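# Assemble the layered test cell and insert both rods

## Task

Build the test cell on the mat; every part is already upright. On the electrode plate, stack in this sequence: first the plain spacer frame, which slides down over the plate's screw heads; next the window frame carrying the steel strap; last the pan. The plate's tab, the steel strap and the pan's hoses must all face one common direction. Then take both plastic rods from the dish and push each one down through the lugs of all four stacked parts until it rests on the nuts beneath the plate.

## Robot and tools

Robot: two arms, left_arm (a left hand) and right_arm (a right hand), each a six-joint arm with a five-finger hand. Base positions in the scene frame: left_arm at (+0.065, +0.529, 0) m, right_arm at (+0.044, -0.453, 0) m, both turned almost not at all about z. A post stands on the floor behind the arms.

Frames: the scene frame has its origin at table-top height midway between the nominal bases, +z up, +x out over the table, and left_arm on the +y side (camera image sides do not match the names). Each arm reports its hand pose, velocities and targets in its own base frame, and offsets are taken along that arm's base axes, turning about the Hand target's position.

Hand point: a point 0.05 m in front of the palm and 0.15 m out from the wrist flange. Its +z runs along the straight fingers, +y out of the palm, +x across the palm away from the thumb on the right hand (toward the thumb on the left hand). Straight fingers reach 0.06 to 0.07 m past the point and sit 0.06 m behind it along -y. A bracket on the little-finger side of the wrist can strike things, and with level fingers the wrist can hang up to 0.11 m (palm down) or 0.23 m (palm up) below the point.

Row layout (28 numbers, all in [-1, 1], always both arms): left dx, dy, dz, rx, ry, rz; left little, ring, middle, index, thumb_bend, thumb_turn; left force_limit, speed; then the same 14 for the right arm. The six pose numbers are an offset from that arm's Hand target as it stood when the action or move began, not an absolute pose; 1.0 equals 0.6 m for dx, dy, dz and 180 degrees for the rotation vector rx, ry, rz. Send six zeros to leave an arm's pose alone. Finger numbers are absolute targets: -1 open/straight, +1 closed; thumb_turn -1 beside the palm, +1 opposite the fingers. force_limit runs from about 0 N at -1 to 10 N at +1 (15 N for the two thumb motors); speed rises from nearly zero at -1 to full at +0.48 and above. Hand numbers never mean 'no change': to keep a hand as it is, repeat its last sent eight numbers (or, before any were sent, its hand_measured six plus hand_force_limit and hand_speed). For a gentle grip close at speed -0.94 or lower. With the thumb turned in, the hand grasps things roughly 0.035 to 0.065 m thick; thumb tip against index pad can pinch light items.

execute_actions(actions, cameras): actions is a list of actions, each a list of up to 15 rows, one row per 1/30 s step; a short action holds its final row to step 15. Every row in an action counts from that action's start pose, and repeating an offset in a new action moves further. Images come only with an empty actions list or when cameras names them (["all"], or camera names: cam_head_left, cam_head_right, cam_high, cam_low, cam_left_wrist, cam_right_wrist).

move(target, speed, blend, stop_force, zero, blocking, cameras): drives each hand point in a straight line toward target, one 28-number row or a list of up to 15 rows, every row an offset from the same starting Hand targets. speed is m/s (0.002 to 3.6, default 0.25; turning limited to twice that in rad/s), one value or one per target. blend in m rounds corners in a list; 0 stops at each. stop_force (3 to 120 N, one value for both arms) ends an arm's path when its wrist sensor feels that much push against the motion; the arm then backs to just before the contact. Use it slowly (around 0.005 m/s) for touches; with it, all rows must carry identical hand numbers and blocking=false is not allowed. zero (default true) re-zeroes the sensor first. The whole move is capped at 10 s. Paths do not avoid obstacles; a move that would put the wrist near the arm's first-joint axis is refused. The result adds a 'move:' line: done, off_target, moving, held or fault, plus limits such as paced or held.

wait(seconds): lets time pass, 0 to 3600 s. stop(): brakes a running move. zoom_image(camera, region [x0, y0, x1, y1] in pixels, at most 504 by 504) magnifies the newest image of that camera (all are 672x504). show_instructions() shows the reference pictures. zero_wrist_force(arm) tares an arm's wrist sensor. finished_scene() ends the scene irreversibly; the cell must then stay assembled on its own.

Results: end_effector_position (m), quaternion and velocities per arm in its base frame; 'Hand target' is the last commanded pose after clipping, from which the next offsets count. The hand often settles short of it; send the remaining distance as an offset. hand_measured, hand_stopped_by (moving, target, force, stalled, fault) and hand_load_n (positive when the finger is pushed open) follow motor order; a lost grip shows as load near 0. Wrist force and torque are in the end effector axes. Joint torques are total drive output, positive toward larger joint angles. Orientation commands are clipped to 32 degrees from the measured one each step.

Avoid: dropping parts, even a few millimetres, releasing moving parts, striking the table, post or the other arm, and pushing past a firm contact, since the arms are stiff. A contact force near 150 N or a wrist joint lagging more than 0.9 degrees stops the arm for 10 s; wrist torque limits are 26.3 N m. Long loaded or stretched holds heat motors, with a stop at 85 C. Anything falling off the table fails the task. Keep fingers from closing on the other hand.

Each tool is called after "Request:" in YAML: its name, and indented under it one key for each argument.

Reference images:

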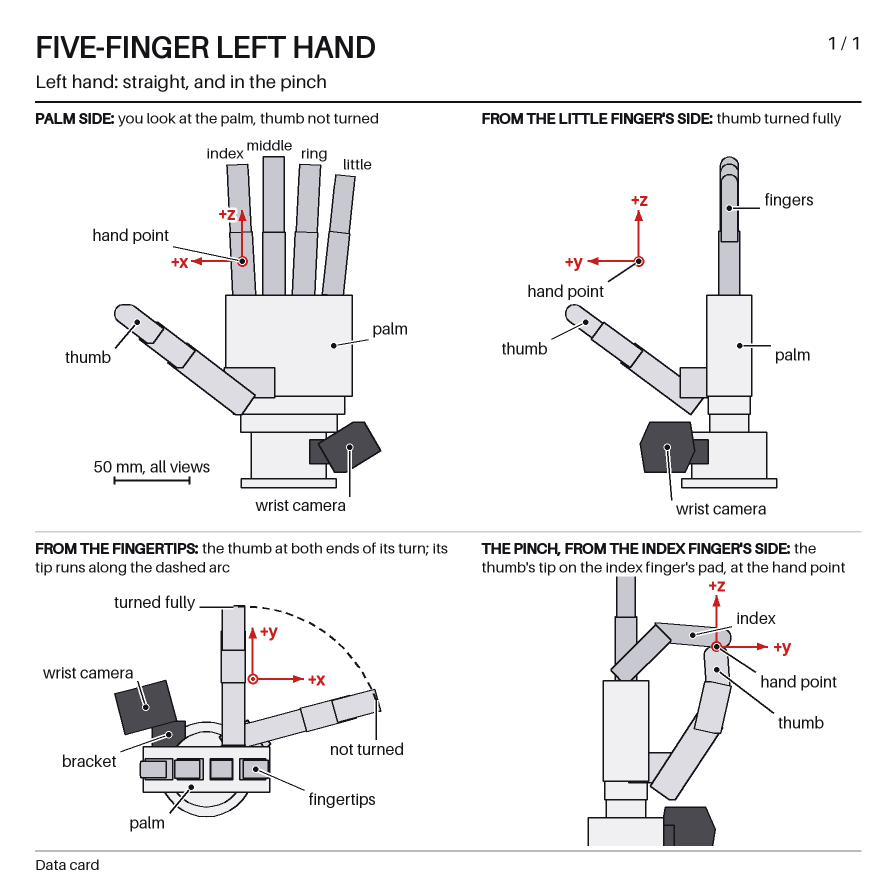

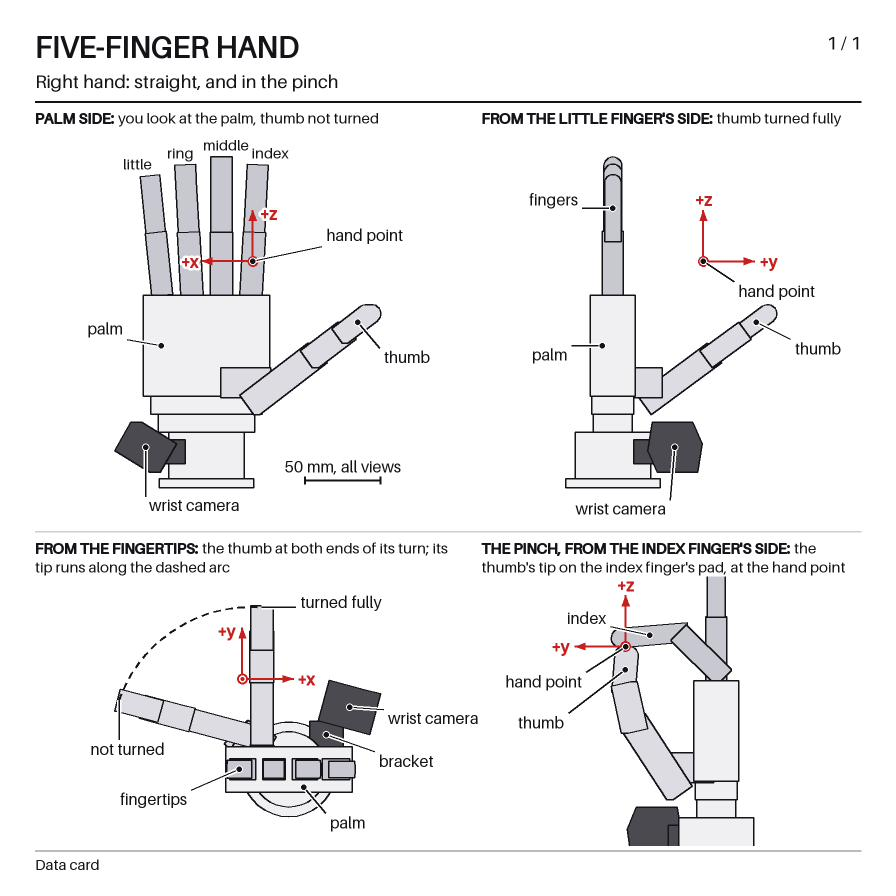

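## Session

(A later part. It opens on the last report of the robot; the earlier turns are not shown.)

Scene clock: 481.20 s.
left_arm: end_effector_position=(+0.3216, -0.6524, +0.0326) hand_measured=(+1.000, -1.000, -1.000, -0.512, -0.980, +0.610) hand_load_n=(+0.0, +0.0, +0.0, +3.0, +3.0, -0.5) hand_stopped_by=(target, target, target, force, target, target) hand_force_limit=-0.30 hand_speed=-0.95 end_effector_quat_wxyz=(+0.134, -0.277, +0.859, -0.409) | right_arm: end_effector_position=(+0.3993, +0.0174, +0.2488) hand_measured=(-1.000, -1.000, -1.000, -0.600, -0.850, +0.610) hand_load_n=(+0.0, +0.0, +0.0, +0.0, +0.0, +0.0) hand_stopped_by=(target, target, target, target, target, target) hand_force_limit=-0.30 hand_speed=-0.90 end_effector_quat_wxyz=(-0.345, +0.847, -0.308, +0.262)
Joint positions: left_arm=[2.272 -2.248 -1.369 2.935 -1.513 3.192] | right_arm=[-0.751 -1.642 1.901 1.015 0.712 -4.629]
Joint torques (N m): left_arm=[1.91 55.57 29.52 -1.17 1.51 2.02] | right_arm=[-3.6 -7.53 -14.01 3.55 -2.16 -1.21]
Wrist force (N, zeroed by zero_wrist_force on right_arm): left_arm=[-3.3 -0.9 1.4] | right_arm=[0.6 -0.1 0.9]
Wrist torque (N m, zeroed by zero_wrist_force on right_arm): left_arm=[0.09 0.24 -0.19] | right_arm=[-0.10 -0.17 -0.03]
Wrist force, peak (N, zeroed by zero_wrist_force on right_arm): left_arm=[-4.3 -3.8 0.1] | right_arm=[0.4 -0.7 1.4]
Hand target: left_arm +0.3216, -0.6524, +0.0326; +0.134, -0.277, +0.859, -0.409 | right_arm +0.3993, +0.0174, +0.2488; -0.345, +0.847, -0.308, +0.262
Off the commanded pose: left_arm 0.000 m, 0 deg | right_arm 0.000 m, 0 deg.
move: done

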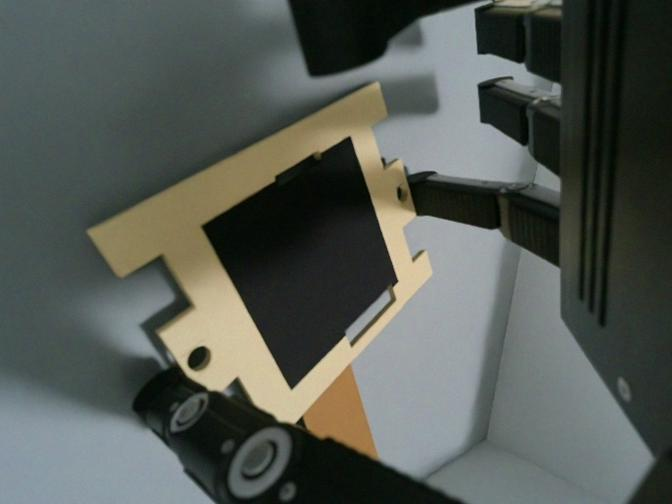

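Request:
move:
  target: [0,0,0.0033,0,0,0,1,-1,-1,-0.4,-0.98,0.61,-0.3,-0.95,0,0,0,0,0,0,-1,-1,-1,-0.6,-0.85,0.61,-0.3,-0.9]
  speed: 0.003
  cameras: ["cam_left_wrist"]

Scene clock: 482.67 s.
left_arm: end_effector_position=(+0.3216, -0.6524, +0.0346) hand_measured=(+1.000, -1.000, -1.000, -0.512, -0.980, +0.610) hand_load_n=(+0.0, +0.0, +0.0, +3.0, +3.0, -0.5) hand_stopped_by=(target, target, target, force, target, target) hand_force_limit=-0.30 hand_speed=-0.95 end_effector_quat_wxyz=(+0.134, -0.277, +0.859, -0.409) | right_arm: end_effector_position=(+0.3993, +0.0174, +0.2488) hand_measured=(-1.000, -1.000, -1.000, -0.600, -0.850, +0.610) hand_load_n=(+0.0, +0.0, +0.0, +0.0, +0.5, -0.5) hand_stopped_by=(target, target, target, target, target, target) hand_force_limit=-0.30 hand_speed=-0.90 end_effector_quat_wxyz=(-0.345, +0.847, -0.308, +0.262)
Joint positions: left_arm=[2.272 -2.246 -1.367 2.931 -1.513 3.192] | right_arm=[-0.751 -1.642 1.901 1.015 0.712 -4.629]
Joint torques (N m): left_arm=[-2.01 55.52 29 -0.95 1.4 1.91] | right_arm=[-2.55 -7.83 -14.25 3.59 -2.14 -1.02]
Wrist force (N, zeroed by zero_wrist_force on right_arm): left_arm=[-3.4 -1.2 0.7] | right_arm=[0.5 -0.5 0.8]
Wrist torque (N m, zeroed by zero_wrist_force on right_arm): left_arm=[0.10 0.21 -0.17] | right_arm=[-0.15 -0.16 -0.05]
Wrist force, peak (N, zeroed by zero_wrist_force on right_arm): left_arm=[-4.0 -1.2 1.1] | right_arm=[0.9 -0.9 1.1]
Hand target: left_arm +0.3216, -0.6524, +0.0345; +0.134, -0.277, +0.859, -0.409 | right_arm +0.3993, +0.0174, +0.2488; -0.345, +0.847, -0.308, +0.262
Off the commanded pose: left_arm 0.000 m, 0 deg | right_arm 0.000 m, 0 deg.
move: done

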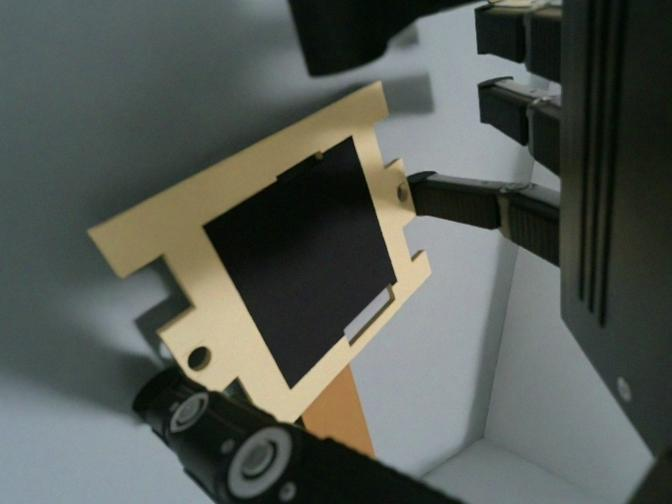

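Request:
move:
  target: [0,0,0.018,0,0,0,1,-1,-1,-0.4,-0.98,0.61,-0.3,-0.95,0,0,0,0,0,0,-1,-1,-1,-0.6,-0.85,0.61,-0.3,-0.9]
  speed: 0.008
  cameras: ["cam_left_wrist","cam_high"]

Scene clock: 484.83 s.
left_arm: end_effector_position=(+0.3216, -0.6524, +0.0454) hand_measured=(+1.000, -1.000, -1.000, -0.512, -0.980, +0.610) hand_load_n=(+0.0, +0.0, +0.0, +2.5, +3.0, -0.5) hand_stopped_by=(target, target, target, force, target, target) hand_force_limit=-0.30 hand_speed=-0.95 end_effector_quat_wxyz=(+0.134, -0.277, +0.859, -0.409) | right_arm: end_effector_position=(+0.3993, +0.0174, +0.2488) hand_measured=(-1.000, -1.000, -1.000, -0.600, -0.850, +0.610) hand_load_n=(+0.0, +0.0, +0.0, +0.0, +0.0, +0.0) hand_stopped_by=(target, target, target, target, target, target) hand_force_limit=-0.30 hand_speed=-0.90 end_effector_quat_wxyz=(-0.345, +0.847, -0.308, +0.262)
Joint positions: left_arm=[2.272 -2.234 -1.357 2.909 -1.513 3.192] | right_arm=[-0.751 -1.642 1.901 1.015 0.712 -4.629]
Joint torques (N m): left_arm=[-1.77 50.38 25.93 0.22 1.26 1.62] | right_arm=[-3.11 -7.49 -14.61 3.58 -2.15 -0.97]
Wrist force (N, zeroed by zero_wrist_force on right_arm): left_arm=[-2.6 -0.7 0.7] | right_arm=[0.2 -0.8 1.0]
Wrist torque (N m, zeroed by zero_wrist_force on right_arm): left_arm=[0.14 0.20 -0.18] | right_arm=[-0.20 -0.13 -0.07]
Wrist force, peak (N, zeroed by zero_wrist_force on right_arm): left_arm=[-3.9 -1.5 0.9] | right_arm=[0.5 -1.2 1.2]
Hand target: left_arm +0.3216, -0.6524, +0.0453; +0.134, -0.277, +0.859, -0.409 | right_arm +0.3993, +0.0174, +0.2488; -0.345, +0.847, -0.308, +0.262
Off the commanded pose: left_arm 0.000 m, 0 deg | right_arm 0.000 m, 0 deg.
move: done
Images, in order (width x height): cam_high 672x504, cam_left_wrist 672x504.

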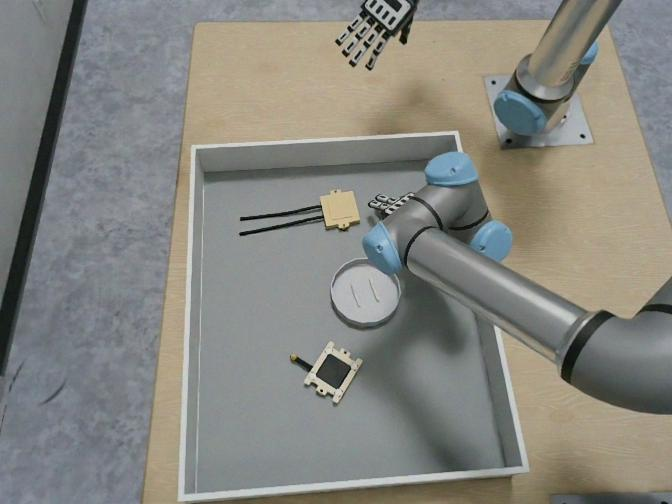

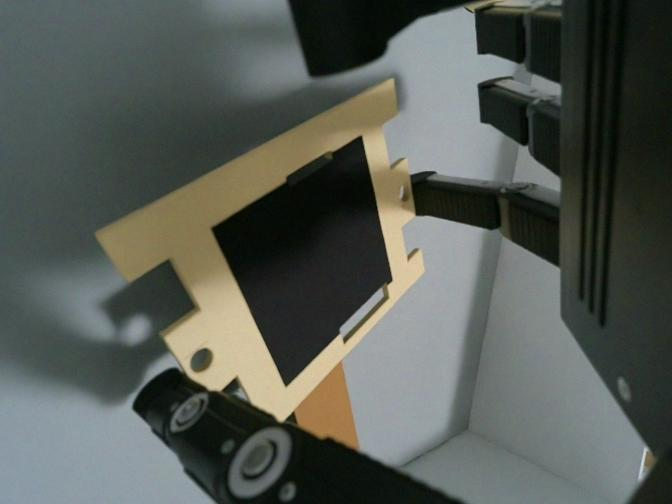

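Request:
move:
  target: [0,0,0.0133,0,0,0,1,-1,-1,-0.4,-0.98,0.61,-0.3,-0.95,0,0,0,0,0,0,-1,-1,-1,-0.6,-0.85,0.61,-0.3,-0.9]
  speed: 0.008
  cameras: ["cam_left_wrist"]

Scene clock: 493.70 s.
left_arm: end_effector_position=(+0.3216, -0.6524, +0.0534) hand_measured=(+1.000, -1.000, -1.000, -0.512, -0.980, +0.610) hand_load_n=(+0.0, +0.0, +0.0, +2.5, +2.5, -0.5) hand_stopped_by=(target, target, target, force, target, target) hand_force_limit=-0.30 hand_speed=-0.95 end_effector_quat_wxyz=(+0.134, -0.277, +0.859, -0.409) | right_arm: end_effector_position=(+0.3993, +0.0174, +0.2488) hand_measured=(-1.000, -1.000, -1.000, -0.600, -0.850, +0.610) hand_load_n=(+0.0, +0.0, +0.0, +0.0, -0.5, +0.0) hand_stopped_by=(target, target, target, target, target, target) hand_force_limit=-0.30 hand_speed=-0.90 end_effector_quat_wxyz=(-0.345, +0.847, -0.308, +0.262)
Joint positions: left_arm=[2.272 -2.226 -1.348 2.892 -1.513 3.192] | right_arm=[-0.751 -1.642 1.901 1.015 0.712 -4.629]
Joint torques (N m): left_arm=[-1.09 49.71 26.24 -0.03 1 1.13] | right_arm=[-3.21 -7.7 -13.12 3.58 -1.93 -1.03]
Wrist force (N, zeroed by zero_wrist_force on right_arm): left_arm=[-2.6 -0.6 0.6] | right_arm=[0.2 -0.7 0.7]
Wrist torque (N m, zeroed by zero_wrist_force on right_arm): left_arm=[0.13 0.19 -0.17] | right_arm=[-0.18 -0.11 -0.08]
Wrist force, peak (N, zeroed by zero_wrist_force on right_arm): left_arm=[-2.6 -0.8 0.7] | right_arm=[0.4 -0.6 1.4]
Hand target: left_arm +0.3216, -0.6524, +0.0533; +0.134, -0.277, +0.859, -0.409 | right_arm +0.3993, +0.0174, +0.2488; -0.345, +0.847, -0.308, +0.262
Off the commanded pose: left_arm 0.000 m, 0 deg | right_arm 0.000 m, 0 deg.
move: done

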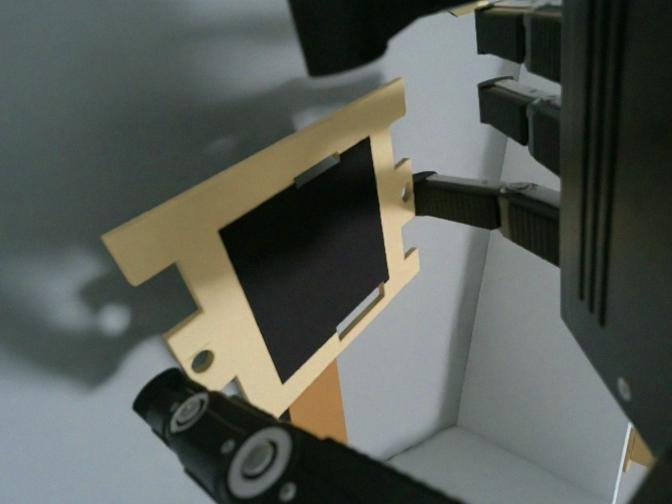

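Request:
move:
  target: [0,0,0,0,0,0,1,-1,-1,-0.38,-0.98,0.61,0.1,-0.95,0,0,0,0,0,0,-1,-1,-1,-0.6,-0.85,0.61,-0.3,-0.9]
  speed: 0.008
  cameras: ["cam_left_wrist"]

Request:
move:
  target: [0,0,0.0133,0,0,0,1,-1,-1,-0.38,-0.98,0.61,0.1,-0.95,0,0,0,0,0,0,-1,-1,-1,-0.6,-0.85,0.61,-0.3,-0.9]
  speed: 0.008
  cameras: ["cam_left_wrist"]

Scene clock: 494.97 s.
left_arm: end_effector_position=(+0.3216, -0.6524, +0.0533) hand_measured=(+1.000, -1.000, -1.000, -0.494, -0.982, +0.610) hand_load_n=(+0.0, +0.0, +0.0, +6.0, +7.0, -0.5) hand_stopped_by=(target, target, target, force, target, target) hand_force_limit=0.10 hand_speed=-0.95 end_effector_quat_wxyz=(+0.134, -0.277, +0.859, -0.409) | right_arm: end_effector_position=(+0.3993, +0.0174, +0.2488) hand_measured=(-1.000, -1.000, -1.000, -0.600, -0.850, +0.610) hand_load_n=(+0.0, +0.0, +0.0, +0.0, +0.0, +0.0) hand_stopped_by=(target, target, target, target, target, target) hand_force_limit=-0.30 hand_speed=-0.90 end_effector_quat_wxyz=(-0.345, +0.847, -0.308, +0.262)
Joint positions: left_arm=[2.272 -2.226 -1.348 2.892 -1.513 3.192] | right_arm=[-0.751 -1.642 1.901 1.015 0.712 -4.629]
Joint torques (N m): left_arm=[-2.09 36.43 8.74 1.17 1.05 1.24] | right_arm=[-2.47 -7.12 -13.75 3.34 -2.06 -0.89]
Wrist force (N, zeroed by zero_wrist_force on right_arm): left_arm=[-2.4 -0.8 0.5] | right_arm=[0.3 -0.9 1.1]
Wrist torque (N m, zeroed by zero_wrist_force on right_arm): left_arm=[0.12 0.16 -0.15] | right_arm=[-0.22 -0.15 -0.07]
Wrist force, peak (N, zeroed by zero_wrist_force on right_arm): left_arm=[-2.5 -0.6 1.1] | right_arm=[0.7 -0.2 1.2]
Hand target: left_arm +0.3216, -0.6524, +0.0533; +0.134, -0.277, +0.859, -0.409 | right_arm +0.3993, +0.0174, +0.2488; -0.345, +0.847, -0.308, +0.262
Off the commanded pose: left_arm 0.000 m, 0 deg | right_arm 0.000 m, 0 deg.
move: done

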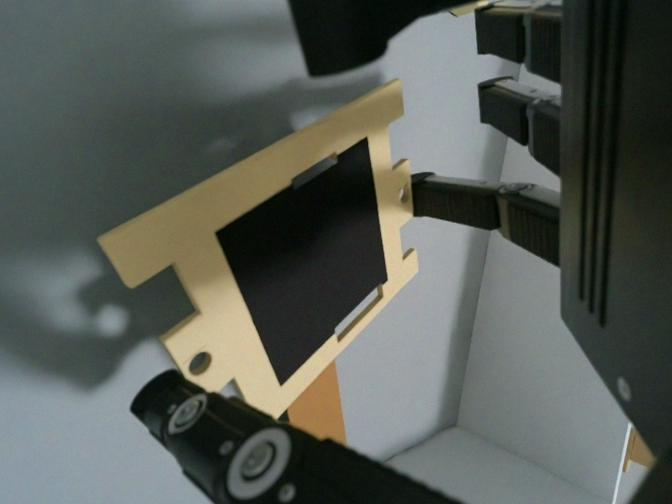

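Scene clock: 496.20 s.
left_arm: end_effector_position=(+0.3216, -0.6524, +0.0614) hand_measured=(+1.000, -1.000, -1.000, -0.494, -0.980, +0.610) hand_load_n=(+0.0, +0.0, +0.0, +0.0, +0.0, +0.0) hand_stopped_by=(target, target, target, force, target, target) hand_force_limit=0.10 hand_speed=-0.95 end_effector_quat_wxyz=(+0.134, -0.277, +0.859, -0.409) | right_arm: end_effector_position=(+0.3993, +0.0174, +0.2488) hand_measured=(-1.000, -1.000, -1.000, -0.600, -0.850, +0.610) hand_load_n=(+0.0, +0.0, +0.0, +0.0, +0.0, +0.0) hand_stopped_by=(target, target, target, target, target, target) hand_force_limit=-0.30 hand_speed=-0.90 end_effector_quat_wxyz=(-0.345, +0.847, -0.308, +0.262)
Joint positions: left_arm=[2.272 -2.218 -1.34 2.876 -1.513 3.192] | right_arm=[-0.751 -1.642 1.901 1.015 0.712 -4.629]
Joint torques (N m): left_arm=[-1.15 50.29 25.5 0.06 0.89 0.93] | right_arm=[-2.83 -7.99 -12.97 3.63 -2.06 -0.89]
Wrist force (N, zeroed by zero_wrist_force on right_arm): left_arm=[-2.6 -0.9 0.7] | right_arm=[0.4 -0.4 1.1]
Wrist torque (N m, zeroed by zero_wrist_force on right_arm): left_arm=[0.10 0.20 -0.17] | right_arm=[-0.16 -0.15 -0.05]
Wrist force, peak (N, zeroed by zero_wrist_force on right_arm): left_arm=[-2.6 -0.5 1.0] | right_arm=[0.7 -0.7 1.1]
Hand target: left_arm +0.3216, -0.6524, +0.0613; +0.134, -0.277, +0.859, -0.409 | right_arm +0.3993, +0.0174, +0.2488; -0.345, +0.847, -0.308, +0.262
Off the commanded pose: left_arm 0.000 m, 0 deg | right_arm 0.000 m, 0 deg.
move: done

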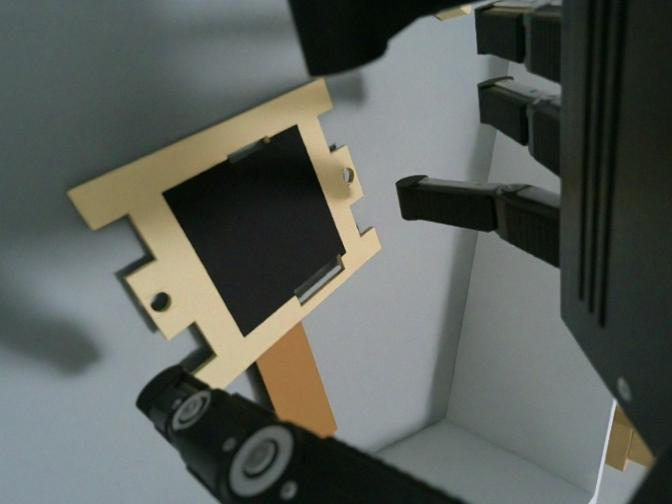

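Request:
move:
  target:
    - [0,0,0,0,0,0,1,-1,-1,-0.7,-0.98,0.61,-0.6,-0.3,0,0,0,0,0,0,-1,-1,-1,-0.6,-0.85,0.61,-0.3,-0.9]
    - [0.0123,-0.0027,-0.032,0,0,0.0083,1,-1,-1,-0.7,-0.98,0.61,-0.6,-0.3,0,0,0,0,0,0,-1,-1,-1,-0.6,-0.85,0.61,-0.3,-0.9]
  speed: 0.03
  cameras: ["cam_left_wrist"]

Scene clock: 504.80 s.
left_arm: end_effector_position=(+0.3290, -0.6540, +0.0419) hand_measured=(+1.000, -1.000, -1.000, -0.700, -0.980, +0.610) hand_load_n=(+0.5, -0.5, +0.0, +0.0, +0.0, +0.0) hand_stopped_by=(target, target, target, target, target, target) hand_force_limit=-0.60 hand_speed=-0.30 end_effector_quat_wxyz=(+0.139, -0.288, +0.855, -0.407) | right_arm: end_effector_position=(+0.3993, +0.0174, +0.2488) hand_measured=(-1.000, -1.000, -1.000, -0.600, -0.850, +0.610) hand_load_n=(+0.0, +0.0, +0.0, +0.0, +0.0, +0.0) hand_stopped_by=(target, target, target, target, target, target) hand_force_limit=-0.30 hand_speed=-0.90 end_effector_quat_wxyz=(-0.345, +0.847, -0.308, +0.262)
Joint positions: left_arm=[2.273 -2.248 -1.342 2.909 -1.533 3.176] | right_arm=[-0.751 -1.642 1.901 1.015 0.712 -4.629]
Joint torques (N m): left_arm=[5.48 57.2 10.85 -1.66 1.12 1.36] | right_arm=[-2.64 -7.6 -11.39 3.65 -2.07 -0.99]
Wrist force (N, zeroed by zero_wrist_force on right_arm): left_arm=[-2.5 -1.2 0.7] | right_arm=[0.7 -0.6 0.9]
Wrist torque (N m, zeroed by zero_wrist_force on right_arm): left_arm=[0.06 0.19 -0.15] | right_arm=[-0.18 -0.19 -0.03]
Wrist force, peak (N, zeroed by zero_wrist_force on right_arm): left_arm=[-2.7 -1.1 0.5] | right_arm=[0.7 -0.9 1.2]
Hand target: left_arm +0.3290, -0.6541, +0.0421; +0.139, -0.288, +0.855, -0.407 | right_arm +0.3993, +0.0174, +0.2488; -0.345, +0.847, -0.308, +0.262
Off the commanded pose: left_arm 0.000 m, 0 deg | right_arm 0.000 m, 0 deg.
move: done

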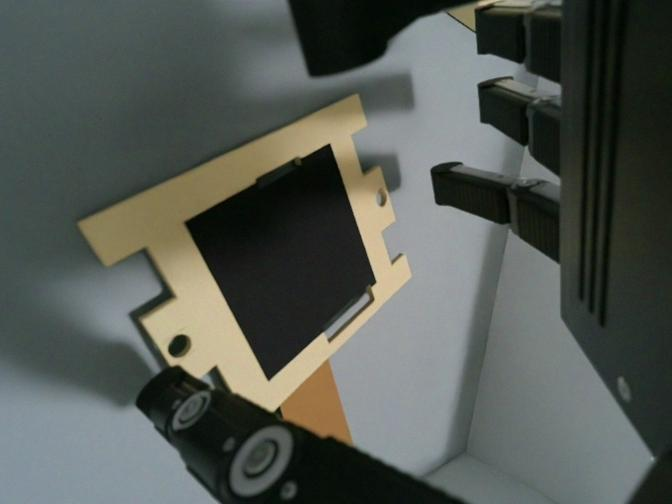

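Request:
move:
  target: [0,0,-0.016,0,0,0,1,-1,-1,-0.7,-0.98,0.61,-0.6,-0.95,0,0,0,0,0,0,-1,-1,-1,-0.6,-0.85,0.61,-0.3,-0.9]
  speed: 0.012
  stop_force: 3

Request:
move:
  target: [0,0,0,0,0,0,1,-1,-1,-0.4,-0.98,0.61,-0.6,-0.95,0,0,0,0,0,0,-1,-1,-1,-0.6,-0.85,0.61,-0.3,-0.9]
  cameras: ["cam_left_wrist"]

Scene clock: 507.77 s.
left_arm: end_effector_position=(+0.3290, -0.6540, +0.0325) hand_measured=(+1.000, -1.000, -1.000, -0.700, -0.980, +0.610) hand_load_n=(+0.0, +0.0, +0.0, +0.0, +0.5, +0.0) hand_stopped_by=(target, target, target, target, target, target) hand_force_limit=-0.60 hand_speed=-0.95 end_effector_quat_wxyz=(+0.139, -0.288, +0.855, -0.407) | right_arm: end_effector_position=(+0.3993, +0.0174, +0.2488) hand_measured=(-1.000, -1.000, -1.000, -0.600, -0.850, +0.610) hand_load_n=(+0.0, +0.0, +0.0, +0.0, +0.0, +0.0) hand_stopped_by=(target, target, target, target, target, target) hand_force_limit=-0.30 hand_speed=-0.90 end_effector_quat_wxyz=(-0.345, +0.847, -0.308, +0.262)
Joint positions: left_arm=[2.273 -2.258 -1.351 2.928 -1.533 3.176] | right_arm=[-0.751 -1.642 1.901 1.015 0.712 -4.629]
Joint torques (N m): left_arm=[-1.75 58.53 30.8 -1.42 1.57 2.17] | right_arm=[-2.58 -7.66 -11.3 3.68 -2.17 -0.69]
Wrist force (N, zeroed by zero_wrist_force on right_arm): left_arm=[-2.4 -0.9 0.5] | right_arm=[0.5 -0.6 0.9]
Wrist torque (N m, zeroed by zero_wrist_force on right_arm): left_arm=[0.10 0.17 -0.17] | right_arm=[-0.17 -0.16 -0.05]
Wrist force, peak (N, zeroed by zero_wrist_force on right_arm): left_arm=[-2.8 -0.9 0.6] | right_arm=[0.5 -0.8 1.3]
Hand target: left_arm +0.3290, -0.6541, +0.0325; +0.139, -0.288, +0.855, -0.407 | right_arm +0.3993, +0.0174, +0.2488; -0.345, +0.847, -0.308, +0.262
Off the commanded pose: left_arm 0.000 m, 0 deg | right_arm 0.000 m, 0 deg.
move: done

Scene clock: 509.37 s.
left_arm: end_effector_position=(+0.3290, -0.6541, +0.0325) hand_measured=(+1.000, -1.000, -1.000, -0.508, -0.980, +0.610) hand_load_n=(+0.0, +0.0, +0.0, +2.5, +2.5, +0.0) hand_stopped_by=(target, target, target, force, target, target) hand_force_limit=-0.60 hand_speed=-0.95 end_effector_quat_wxyz=(+0.139, -0.288, +0.855, -0.407) | right_arm: end_effector_position=(+0.3993, +0.0174, +0.2488) hand_measured=(-1.000, -1.000, -1.000, -0.600, -0.850, +0.610) hand_load_n=(+0.0, +0.0, +0.0, +0.0, +0.5, +0.0) hand_stopped_by=(target, target, target, target, target, target) hand_force_limit=-0.30 hand_speed=-0.90 end_effector_quat_wxyz=(-0.345, +0.847, -0.308, +0.262)
Joint positions: left_arm=[2.273 -2.258 -1.351 2.928 -1.533 3.176] | right_arm=[-0.751 -1.642 1.901 1.015 0.712 -4.629]
Joint torques (N m): left_arm=[-1.57 57.17 30.27 -1.29 1.53 2.02] | right_arm=[-2.23 -7.35 -10.38 3.58 -2.1 -0.83]
Wrist force (N, zeroed by zero_wrist_force on right_arm): left_arm=[-2.6 -1.7 0.2] | right_arm=[0.6 -0.6 0.9]
Wrist torque (N m, zeroed by zero_wrist_force on right_arm): left_arm=[0.08 0.19 -0.18] | right_arm=[-0.19 -0.17 -0.05]
Wrist force, peak (N, zeroed by zero_wrist_force on right_arm): left_arm=[-2.6 -2.0 0.3] | right_arm=[0.4 -0.8 1.2]
Hand target: left_arm +0.3290, -0.6541, +0.0325; +0.139, -0.288, +0.855, -0.407 | right_arm +0.3993, +0.0174, +0.2488; -0.345, +0.847, -0.308, +0.262
Off the commanded pose: left_arm 0.000 m, 0 deg | right_arm 0.000 m, 0 deg.
move: done

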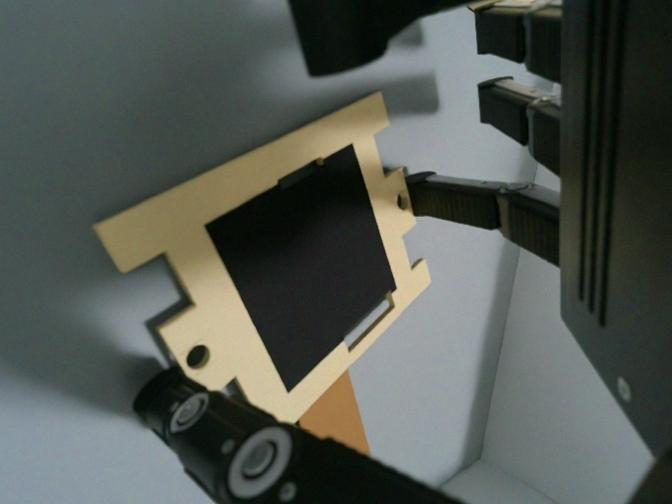

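Request:
execute_actions:
  actions: []
  cameras: ["cam_high","cam_left_wrist"]

Scene clock: 513.13 s.
left_arm: end_effector_position=(+0.3290, -0.6541, +0.0325) hand_measured=(+1.000, -1.000, -1.000, -0.508, -0.980, +0.610) hand_load_n=(+0.0, +0.0, +0.0, +2.5, +2.5, +0.0) hand_stopped_by=(target, target, target, force, target, target) hand_force_limit=-0.60 hand_speed=-0.95 end_effector_quat_wxyz=(+0.139, -0.288, +0.855, -0.407) | right_arm: end_effector_position=(+0.3993, +0.0174, +0.2488) hand_measured=(-1.000, -1.000, -1.000, -0.600, -0.850, +0.610) hand_load_n=(+0.0, +0.0, +0.0, +0.0, +0.0, +0.0) hand_stopped_by=(target, target, target, target, target, target) hand_force_limit=-0.30 hand_speed=-0.90 end_effector_quat_wxyz=(-0.345, +0.847, -0.308, +0.262)
Joint positions: left_arm=[2.273 -2.258 -1.351 2.928 -1.533 3.176] | right_arm=[-0.751 -1.642 1.901 1.015 0.712 -4.629]
Joint velocities: within noise
Joint torques (N m): left_arm=[-1.03 50.98 29.62 -1.34 1.5 2.04] | right_arm=[-1.7 -7.68 -11.46 3.47 -2.07 -0.87]
Motor temperatures (°C): left_arm=[40 34 31 35 47 36] | right_arm=[30 25 33 44 39 36]
Wrist force (N, zeroed by zero_wrist_force on right_arm): left_arm=[-2.4 -1.5 0.5] | right_arm=[0.4 -0.8 0.9]
Wrist torque (N m, zeroed by zero_wrist_force on right_arm): left_arm=[0.07 0.18 -0.17] | right_arm=[-0.21 -0.13 -0.07]
Wrist force, peak (N, zeroed by zero_wrist_force on right_arm): left_arm=[-2.7 -1.9 0.3] | right_arm=[0.6 -0.9 1.2]
Hand target: left_arm +0.3290, -0.6541, +0.0325; +0.139, -0.288, +0.855, -0.407 | right_arm +0.3993, +0.0174, +0.2488; -0.345, +0.847, -0.308, +0.262
Off the commanded pose: left_arm 0.000 m, 0 deg | right_arm 0.000 m, 0 deg.
Images, in order (width x height): cam_high 672x504, cam_left_wrist 672x504.

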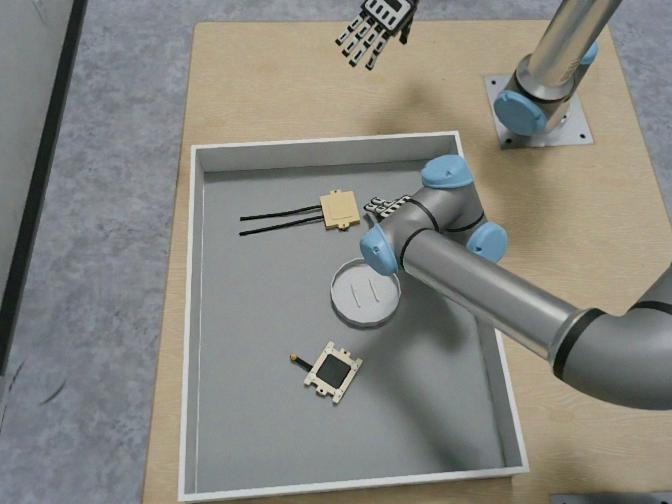

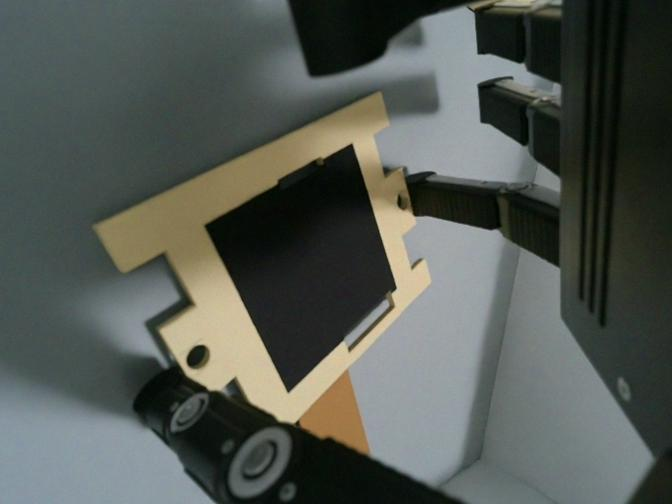

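Request:
move:
  target: [0,0,0,0,0,0.0833, 1,-1,-1,-0.4,-0.98,0.61,-0.6,-0.95, 0,0,0,0,0,0, -1,-1,-1,-0.6,-0.85,0.61,-0.3,-0.9]
  speed: 0.06
  cameras: ["cam_left_wrist"]

Scene clock: 521.53 s.
left_arm: end_effector_position=(+0.3289, -0.6542, +0.0325) hand_measured=(+1.000, -1.000, -1.000, -0.508, -0.980, +0.610) hand_load_n=(+0.0, +0.0, +0.0, +2.5, +2.0, +0.0) hand_stopped_by=(target, target, target, force, target, target) hand_force_limit=-0.60 hand_speed=-0.95 end_effector_quat_wxyz=(+0.191, -0.397, +0.811, -0.386) end_effector_velocity=(+0.000, +0.000, +0.000) end_effector_angular_velocity=(+0.000, -0.001, -0.006) | right_arm: end_effector_position=(+0.3993, +0.0174, +0.2488) hand_measured=(-1.000, -1.000, -1.000, -0.600, -0.850, +0.610) hand_load_n=(+0.0, +0.0, +0.0, +0.0, +0.0, +0.0) hand_stopped_by=(target, target, target, target, target, target) hand_force_limit=-0.30 hand_speed=-0.90 end_effector_quat_wxyz=(-0.345, +0.847, -0.308, +0.262)
Joint positions: left_arm=[2.199 -2.278 -1.32 2.896 -1.793 2.962] | right_arm=[-0.751 -1.642 1.901 1.015 0.712 -4.629]
Joint velocities: left_arm=[0.001 0 -0.001 0.002 0.004 0.005] | right_arm=[within noise]
Joint torques (N m): left_arm=[6.79 52.98 11.09 0.97 1.48 2.45] | right_arm=[-1.4 -8.1 -9.05 3.51 -2.09 -0.88]
Wrist force (N, zeroed by zero_wrist_force on right_arm): left_arm=[-3.3 -3.4 -0.9] | right_arm=[0.5 -0.7 0.8]
Wrist torque (N m, zeroed by zero_wrist_force on right_arm): left_arm=[-0.02 0.26 -0.27] | right_arm=[-0.18 -0.16 -0.05]
Wrist force, peak (N, zeroed by zero_wrist_force on right_arm): left_arm=[-3.3 -3.4 -0.9] | right_arm=[0.6 -0.6 1.3]
Hand target: left_arm +0.3290, -0.6541, +0.0325; +0.191, -0.397, +0.811, -0.386 | right_arm +0.3993, +0.0174, +0.2488; -0.345, +0.847, -0.308, +0.262
Off the commanded pose: left_arm 0.000 m, 0 deg | right_arm 0.000 m, 0 deg.
move: done

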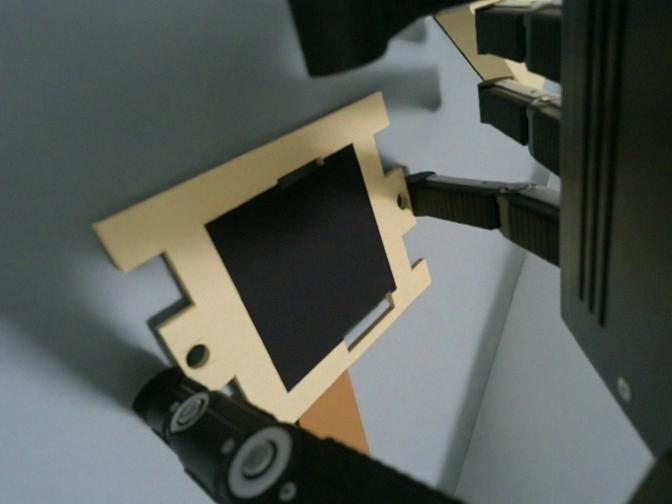

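Request:
zoom_image:
  camera: "cam_left_wrist"
  region: [400, 0, 672, 204]

Request:
execute_actions:
  actions: []
  cameras: ["cam_head_right", "cam_high"]

Scaled by 1.853.

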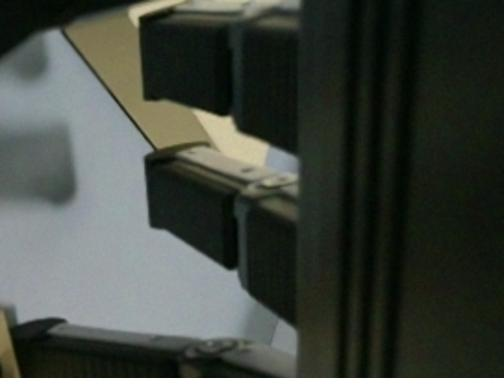

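Scene clock: 523.07 s.
left_arm: end_effector_position=(+0.3290, -0.6541, +0.0325) hand_measured=(+1.000, -1.000, -1.000, -0.508, -0.980, +0.610) hand_load_n=(+0.5, +0.0, +0.0, +2.5, +2.0, +0.0) hand_stopped_by=(target, target, target, force, target, target) hand_force_limit=-0.60 hand_speed=-0.95 end_effector_quat_wxyz=(+0.191, -0.397, +0.811, -0.386) | right_arm: end_effector_position=(+0.3993, +0.0174, +0.2488) hand_measured=(-1.000, -1.000, -1.000, -0.600, -0.850, +0.610) hand_load_n=(+0.0, +0.0, +0.0, +0.0, +0.0, +0.0) hand_stopped_by=(target, target, target, target, target, target) hand_force_limit=-0.30 hand_speed=-0.90 end_effector_quat_wxyz=(-0.345, +0.847, -0.308, +0.262)
Joint positions: left_arm=[2.199 -2.277 -1.32 2.896 -1.793 2.962] | right_arm=[-0.751 -1.642 1.901 1.015 0.712 -4.629]
Joint velocities: within noise
Joint torques (N m): left_arm=[8.01 57.54 6.03 1.25 -1.13 -0.75] | right_arm=[-0.95 -7.42 -9.24 3.51 -2.07 -0.67]
Motor temperatures (°C): left_arm=[40 34 31 35 47 36] | right_arm=[30 25 33 44 39 36]
Wrist force (N, zeroed by zero_wrist_force on right_arm): left_arm=[-2.1 -2.7 -0.1] | right_arm=[0.3 -0.5 1.1]
Wrist torque (N m, zeroed by zero_wrist_force on right_arm): left_arm=[0.00 0.19 -0.25] | right_arm=[-0.18 -0.15 -0.06]
Wrist force, peak (N, zeroed by zero_wrist_force on right_arm): left_arm=[-2.6 -3.8 -1.0] | right_arm=[0.3 -0.8 1.4]
Hand target: left_arm +0.3290, -0.6541, +0.0325; +0.191, -0.397, +0.811, -0.386 | right_arm +0.3993, +0.0174, +0.2488; -0.345, +0.847, -0.308, +0.262
Off the commanded pose: left_arm 0.000 m, 0 deg | right_arm 0.000 m, 0 deg.
Images, in order (width x height): cam_head_right 672x504, cam_high 672x504.

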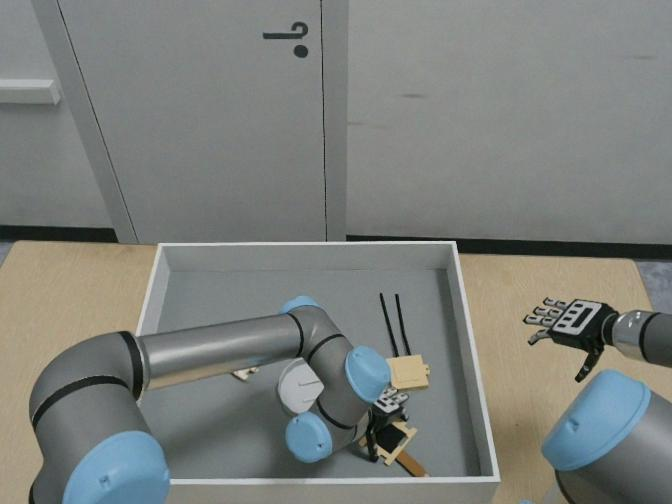

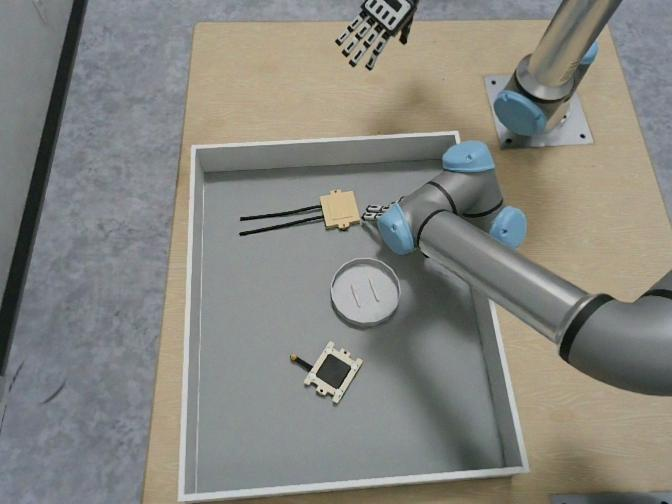

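Request:
move:
  target:
    - [-0.02,-0.003,0,0,0,0, 1,-1,-1,-0.4,-0.98,0.61,-0.6,-0.95, 0,0,0,0,0,0, -1,-1,-1,-0.6,-0.85,0.61,-0.3,-0.9]
    - [-0.02,-0.003,0,0,0,0.09, 1,-1,-1,-0.4,-0.98,0.61,-0.6,-0.95, 0,0,0,0,0,0, -1,-1,-1,-0.6,-0.85,0.61,-0.3,-0.9]
  speed: 0.06
  cameras: ["cam_left_wrist","cam_high"]

Scene clock: 527.80 s.
left_arm: end_effector_position=(+0.3169, -0.6560, +0.0324) hand_measured=(+1.000, -1.000, -1.000, -0.508, -0.980, +0.610) hand_load_n=(+0.0, +0.0, +0.0, +3.0, +2.0, -0.5) hand_stopped_by=(target, target, target, force, target, target) hand_force_limit=-0.60 hand_speed=-0.95 end_effector_quat_wxyz=(+0.243, -0.507, +0.747, -0.355) | right_arm: end_effector_position=(+0.3993, +0.0174, +0.2488) hand_measured=(-1.000, -1.000, -1.000, -0.600, -0.850, +0.610) hand_load_n=(+0.0, +0.0, +0.0, +0.0, +0.0, +0.0) hand_stopped_by=(target, target, target, target, target, target) hand_force_limit=-0.30 hand_speed=-0.90 end_effector_quat_wxyz=(-0.345, +0.847, -0.308, +0.262)
Joint positions: left_arm=[2.105 -2.345 -1.216 2.762 -2.07 2.688] | right_arm=[-0.751 -1.642 1.901 1.015 0.712 -4.629]
Joint torques (N m): left_arm=[7.73 58.98 5.83 1.05 1.39 2.31] | right_arm=[-2.03 -7.44 -8.97 3.49 -2.13 -0.41]
Wrist force (N, zeroed by zero_wrist_force on right_arm): left_arm=[-3.3 -3.9 -1.0] | right_arm=[0.3 -0.8 1.0]
Wrist torque (N m, zeroed by zero_wrist_force on right_arm): left_arm=[-0.05 0.23 -0.26] | right_arm=[-0.21 -0.14 -0.07]
Wrist force, peak (N, zeroed by zero_wrist_force on right_arm): left_arm=[-3.8 -3.8 -0.2] | right_arm=[0.6 -0.9 1.2]
Hand target: left_arm +0.3170, -0.6559, +0.0325; +0.244, -0.507, +0.746, -0.355 | right_arm +0.3993, +0.0174, +0.2488; -0.345, +0.847, -0.308, +0.262
Off the commanded pose: left_arm 0.000 m, 0 deg | right_arm 0.000 m, 0 deg.
move: done
Images, in order (width x height): cam_high 672x504, cam_left_wrist 672x504.

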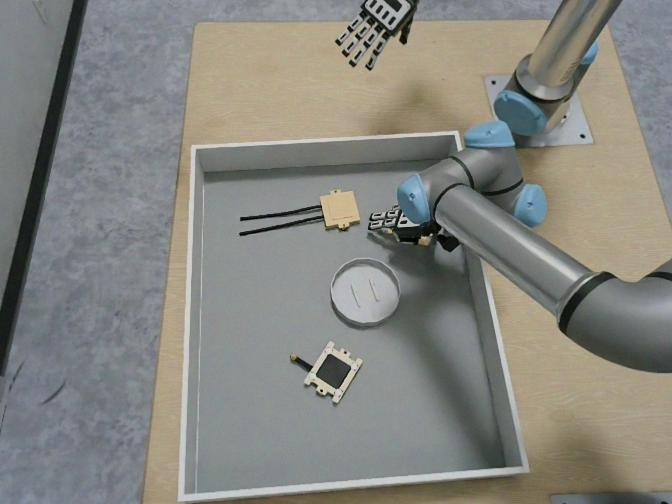

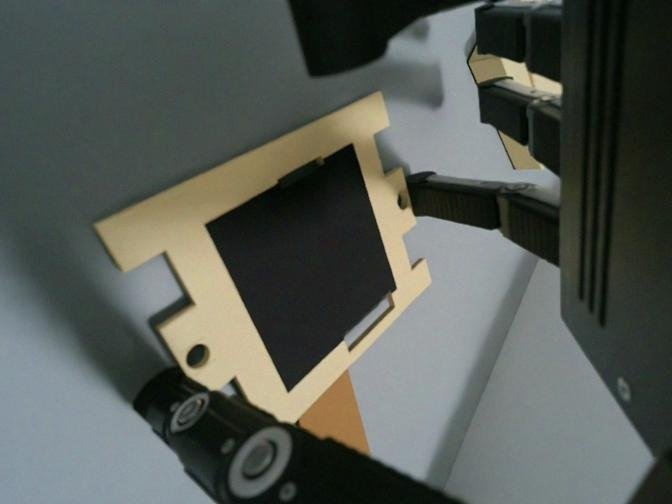

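Request:
move:
  target: [0,0,0,0,0,0.09, 1,-1,-1,-0.4,-0.98,0.61,-0.6,-0.95, 0,0,0,0,0,0, -1,-1,-1,-0.6,-0.85,0.61,-0.3,-0.9]
  speed: 0.06
  cameras: ["cam_left_wrist","cam_high"]

Scene clock: 531.23 s.
left_arm: end_effector_position=(+0.3169, -0.6559, +0.0324) hand_measured=(+1.000, -1.000, -1.000, -0.508, -0.980, +0.610) hand_load_n=(+0.0, +0.0, +0.0, +3.0, +2.0, -0.5) hand_stopped_by=(target, target, target, force, target, target) hand_force_limit=-0.60 hand_speed=-0.95 end_effector_quat_wxyz=(+0.291, -0.607, +0.668, -0.317) | right_arm: end_effector_position=(+0.3993, +0.0174, +0.2488) hand_measured=(-1.000, -1.000, -1.000, -0.600, -0.850, +0.610) hand_load_n=(+0.0, +0.0, -0.5, +0.0, +0.0, +0.0) hand_stopped_by=(target, target, target, target, target, target) hand_force_limit=-0.30 hand_speed=-0.90 end_effector_quat_wxyz=(-0.345, +0.847, -0.308, +0.262)
Joint positions: left_arm=[2.045 -2.473 -1.018 2.504 -2.287 2.363] | right_arm=[-0.751 -1.642 1.901 1.015 0.712 -4.629]
Joint torques (N m): left_arm=[4.58 63.77 5.65 0.51 1.06 2.38] | right_arm=[-0.64 -8.12 -9.86 3.63 -2.09 -0.63]
Wrist force (N, zeroed by zero_wrist_force on right_arm): left_arm=[-3.4 -4.3 -0.9] | right_arm=[0.7 -0.6 0.6]
Wrist torque (N m, zeroed by zero_wrist_force on right_arm): left_arm=[-0.08 0.26 -0.27] | right_arm=[-0.16 -0.19 -0.04]
Wrist force, peak (N, zeroed by zero_wrist_force on right_arm): left_arm=[-3.4 -4.3 -0.9] | right_arm=[0.6 -0.9 1.1]
Hand target: left_arm +0.3170, -0.6559, +0.0325; +0.291, -0.607, +0.668, -0.317 | right_arm +0.3993, +0.0174, +0.2488; -0.345, +0.847, -0.308, +0.262
Off the commanded pose: left_arm 0.000 m, 0 deg | right_arm 0.000 m, 0 deg.
move: done
Images, in order (width x height): cam_high 672x504, cam_left_wrist 672x504.

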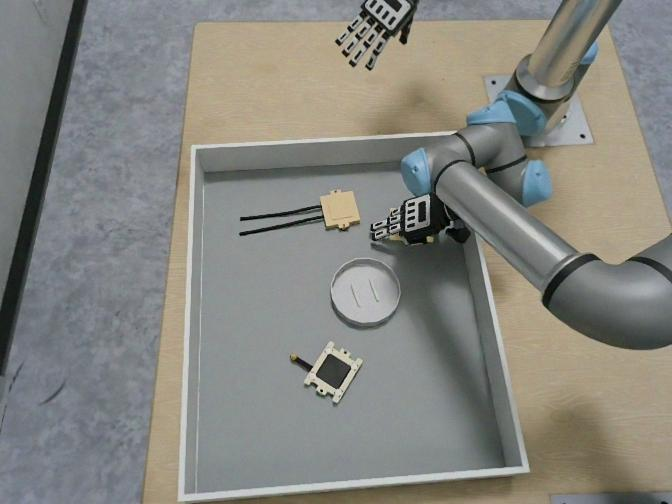

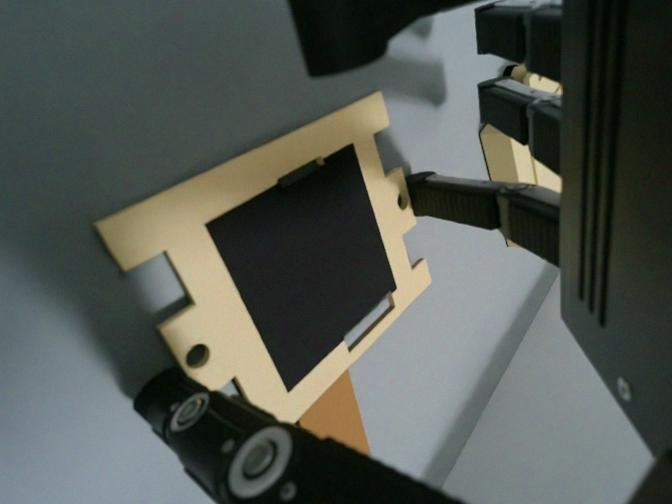

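Request:
execute_actions:
  actions:
    - [[0,0,0,0,0,0, 1,-1,-1,-0.7,-0.98,0.61,-0.6,-0.9, 0,0,0,0,0,0, -1,-1,-1,-0.6,-0.85,0.61,-0.3,-0.9]]
    - [[0,0,0,0,0,0, 1,-1,-1,-0.7,-0.98,0.61,-0.6,-0.9, 0,0,0,0,0,0, -1,-1,-1,-0.6,-0.85,0.61,-0.3,-0.9]]
    - [[0,0,0,0,0,0, 1,-1,-1,-0.7,-0.98,0.61,-0.6,-0.9, 0,0,0,0,0,0, -1,-1,-1,-0.6,-0.85,0.61,-0.3,-0.9]]
    - [[0,0,0,0,0,0, 1,-1,-1,-0.7,-0.98,0.61,-0.6,-0.9, 0,0,0,0,0,0, -1,-1,-1,-0.6,-0.85,0.61,-0.3,-0.9]]
  cameras: ["cam_left_wrist"]

Scene clock: 538.33 s.
left_arm: end_effector_position=(+0.3170, -0.6558, +0.0325) hand_measured=(+1.000, -1.000, -1.000, -0.700, -0.980, +0.610) hand_load_n=(+0.0, +0.0, +0.0, +0.0, +0.5, +0.0) hand_stopped_by=(target, target, target, target, target, target) hand_force_limit=-0.60 hand_speed=-0.90 end_effector_quat_wxyz=(+0.291, -0.607, +0.668, -0.317) | right_arm: end_effector_position=(+0.3993, +0.0174, +0.2488) hand_measured=(-1.000, -1.000, -1.000, -0.600, -0.850, +0.610) hand_load_n=(+0.0, +0.0, +0.0, +0.0, +0.0, +0.0) hand_stopped_by=(target, target, target, target, target, target) hand_force_limit=-0.30 hand_speed=-0.90 end_effector_quat_wxyz=(-0.345, +0.847, -0.308, +0.262)
Joint positions: left_arm=[2.045 -2.473 -1.018 2.504 -2.287 2.363] | right_arm=[-0.751 -1.642 1.901 1.015 0.712 -4.629]
Joint torques (N m): left_arm=[7.88 63.56 15.96 0.38 -0.67 1.6] | right_arm=[-1.45 -7.45 -9.47 3.51 -2.09 -0.5]
Wrist force (N, zeroed by zero_wrist_force on right_arm): left_arm=[-2.7 -1.0 0.3] | right_arm=[0.5 -0.6 1.1]
Wrist torque (N m, zeroed by zero_wrist_force on right_arm): left_arm=[0.12 0.24 -0.28] | right_arm=[-0.18 -0.17 -0.04]
Wrist force, peak (N, zeroed by zero_wrist_force on right_arm): left_arm=[-3.3 -4.7 -0.7] | right_arm=[0.4 -0.9 1.3]
Hand target: left_arm +0.3170, -0.6559, +0.0325; +0.291, -0.607, +0.668, -0.317 | right_arm +0.3993, +0.0174, +0.2488; -0.345, +0.847, -0.308, +0.262
Off the commanded pose: left_arm 0.000 m, 0 deg | right_arm 0.000 m, 0 deg.

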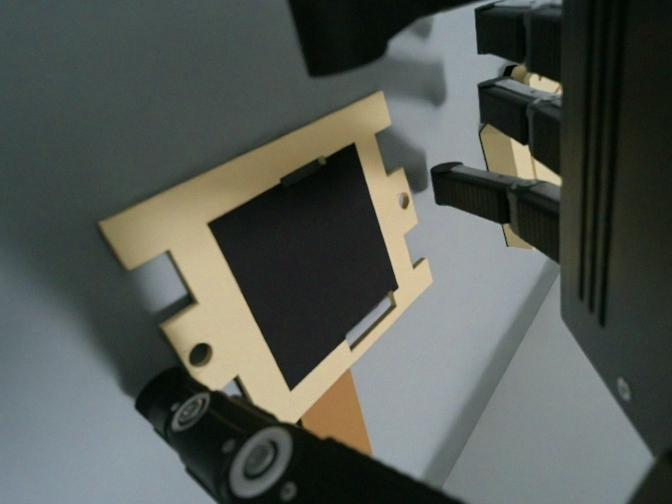

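Request:
move:
  target:
    - [-0.006,0,0,0,0,0, 1,-1,-1,-0.7,-0.98,0.61,-0.6,-0.9, 0,0,0,0,0,0, -1,-1,-1,-0.6,-0.85,0.61,-0.3,-0.9]
    - [-0.006,0,0.06,0,0,0, 1,-1,-1,-0.7,-0.98,0.61,-0.6,-0.9, 0,0,0,0,0,0, -1,-1,-1,-0.6,-0.85,0.61,-0.3,-0.9]
    - [-0.006,0,0.22,0,0,-0.1, 1,-1,-1,-0.7,-0.98,0.61,-0.6,-0.9, 0,0,0,0,0,0, -1,-1,-1,-0.6,-0.85,0.61,-0.3,-0.9]
    - [-0.006,0,0.22,0,0,-0.3, 1,-1,-1,-0.7,-0.98,0.61,-0.6,-0.9, 0,0,0,0,0,0, -1,-1,-1,-0.6,-0.85,0.61,-0.3,-0.9]
  speed: [0.03,0.08,0.15,0.2]
  blend: [0.001,0.01,0.02,0]
  cameras: ["cam_left_wrist","cam_high"]

Scene clock: 543.07 s.
left_arm: end_effector_position=(+0.3135, -0.6559, +0.1645) hand_measured=(+1.000, -1.000, -1.000, -0.700, -0.980, +0.610) hand_load_n=(+0.0, +0.0, +0.0, +0.0, +0.0, +0.0) hand_stopped_by=(target, target, target, target, target, target) hand_force_limit=-0.60 hand_speed=-0.90 end_effector_quat_wxyz=(+0.115, -0.238, +0.871, -0.415) | right_arm: end_effector_position=(+0.3993, +0.0174, +0.2488) hand_measured=(-1.000, -1.000, -1.000, -0.600, -0.850, +0.610) hand_load_n=(+0.0, +0.0, +0.0, +0.0, +0.0, +0.0) hand_stopped_by=(target, target, target, target, target, target) hand_force_limit=-0.30 hand_speed=-0.90 end_effector_quat_wxyz=(-0.345, +0.847, -0.308, +0.262)
Joint positions: left_arm=[2.281 -2.145 -1.186 2.642 -1.438 3.254] | right_arm=[-0.751 -1.642 1.901 1.015 0.712 -4.629]
Joint torques (N m): left_arm=[-3.78 51.55 12.44 1.66 1.6 1.41] | right_arm=[-0.68 -8.11 -9.81 3.55 -2.05 -0.37]
Wrist force (N, zeroed by zero_wrist_force on right_arm): left_arm=[-2.7 -1.0 0.5] | right_arm=[0.4 -0.7 1.0]
Wrist torque (N m, zeroed by zero_wrist_force on right_arm): left_arm=[0.11 0.21 -0.17] | right_arm=[-0.19 -0.16 -0.05]
Wrist force, peak (N, zeroed by zero_wrist_force on right_arm): left_arm=[-2.8 -1.4 1.0] | right_arm=[0.2 -0.6 1.5]
Hand target: left_arm +0.3134, -0.6559, +0.1645; +0.115, -0.238, +0.871, -0.415 | right_arm +0.3993, +0.0174, +0.2488; -0.345, +0.847, -0.308, +0.262
Off the commanded pose: left_arm 0.000 m, 0 deg | right_arm 0.000 m, 0 deg.
move: done
Images, in order (width x height): cam_high 672x504, cam_left_wrist 672x504.

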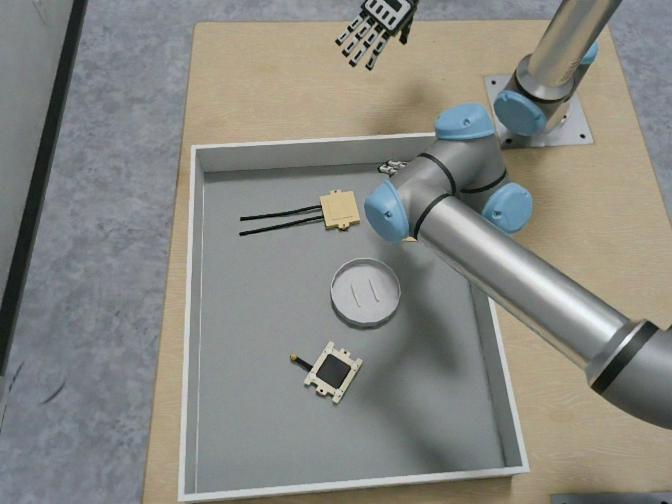

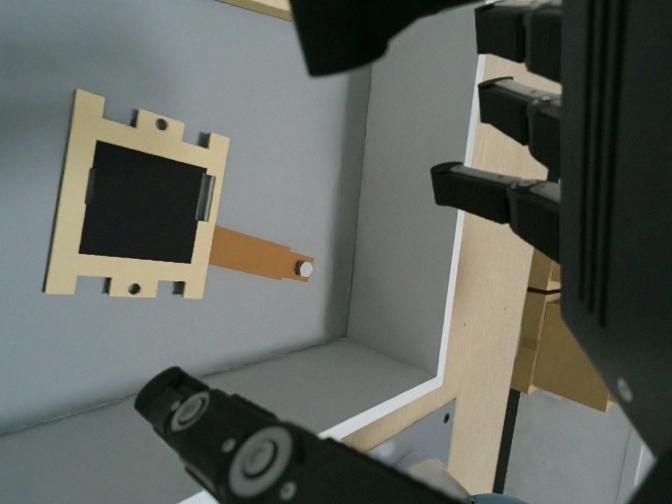

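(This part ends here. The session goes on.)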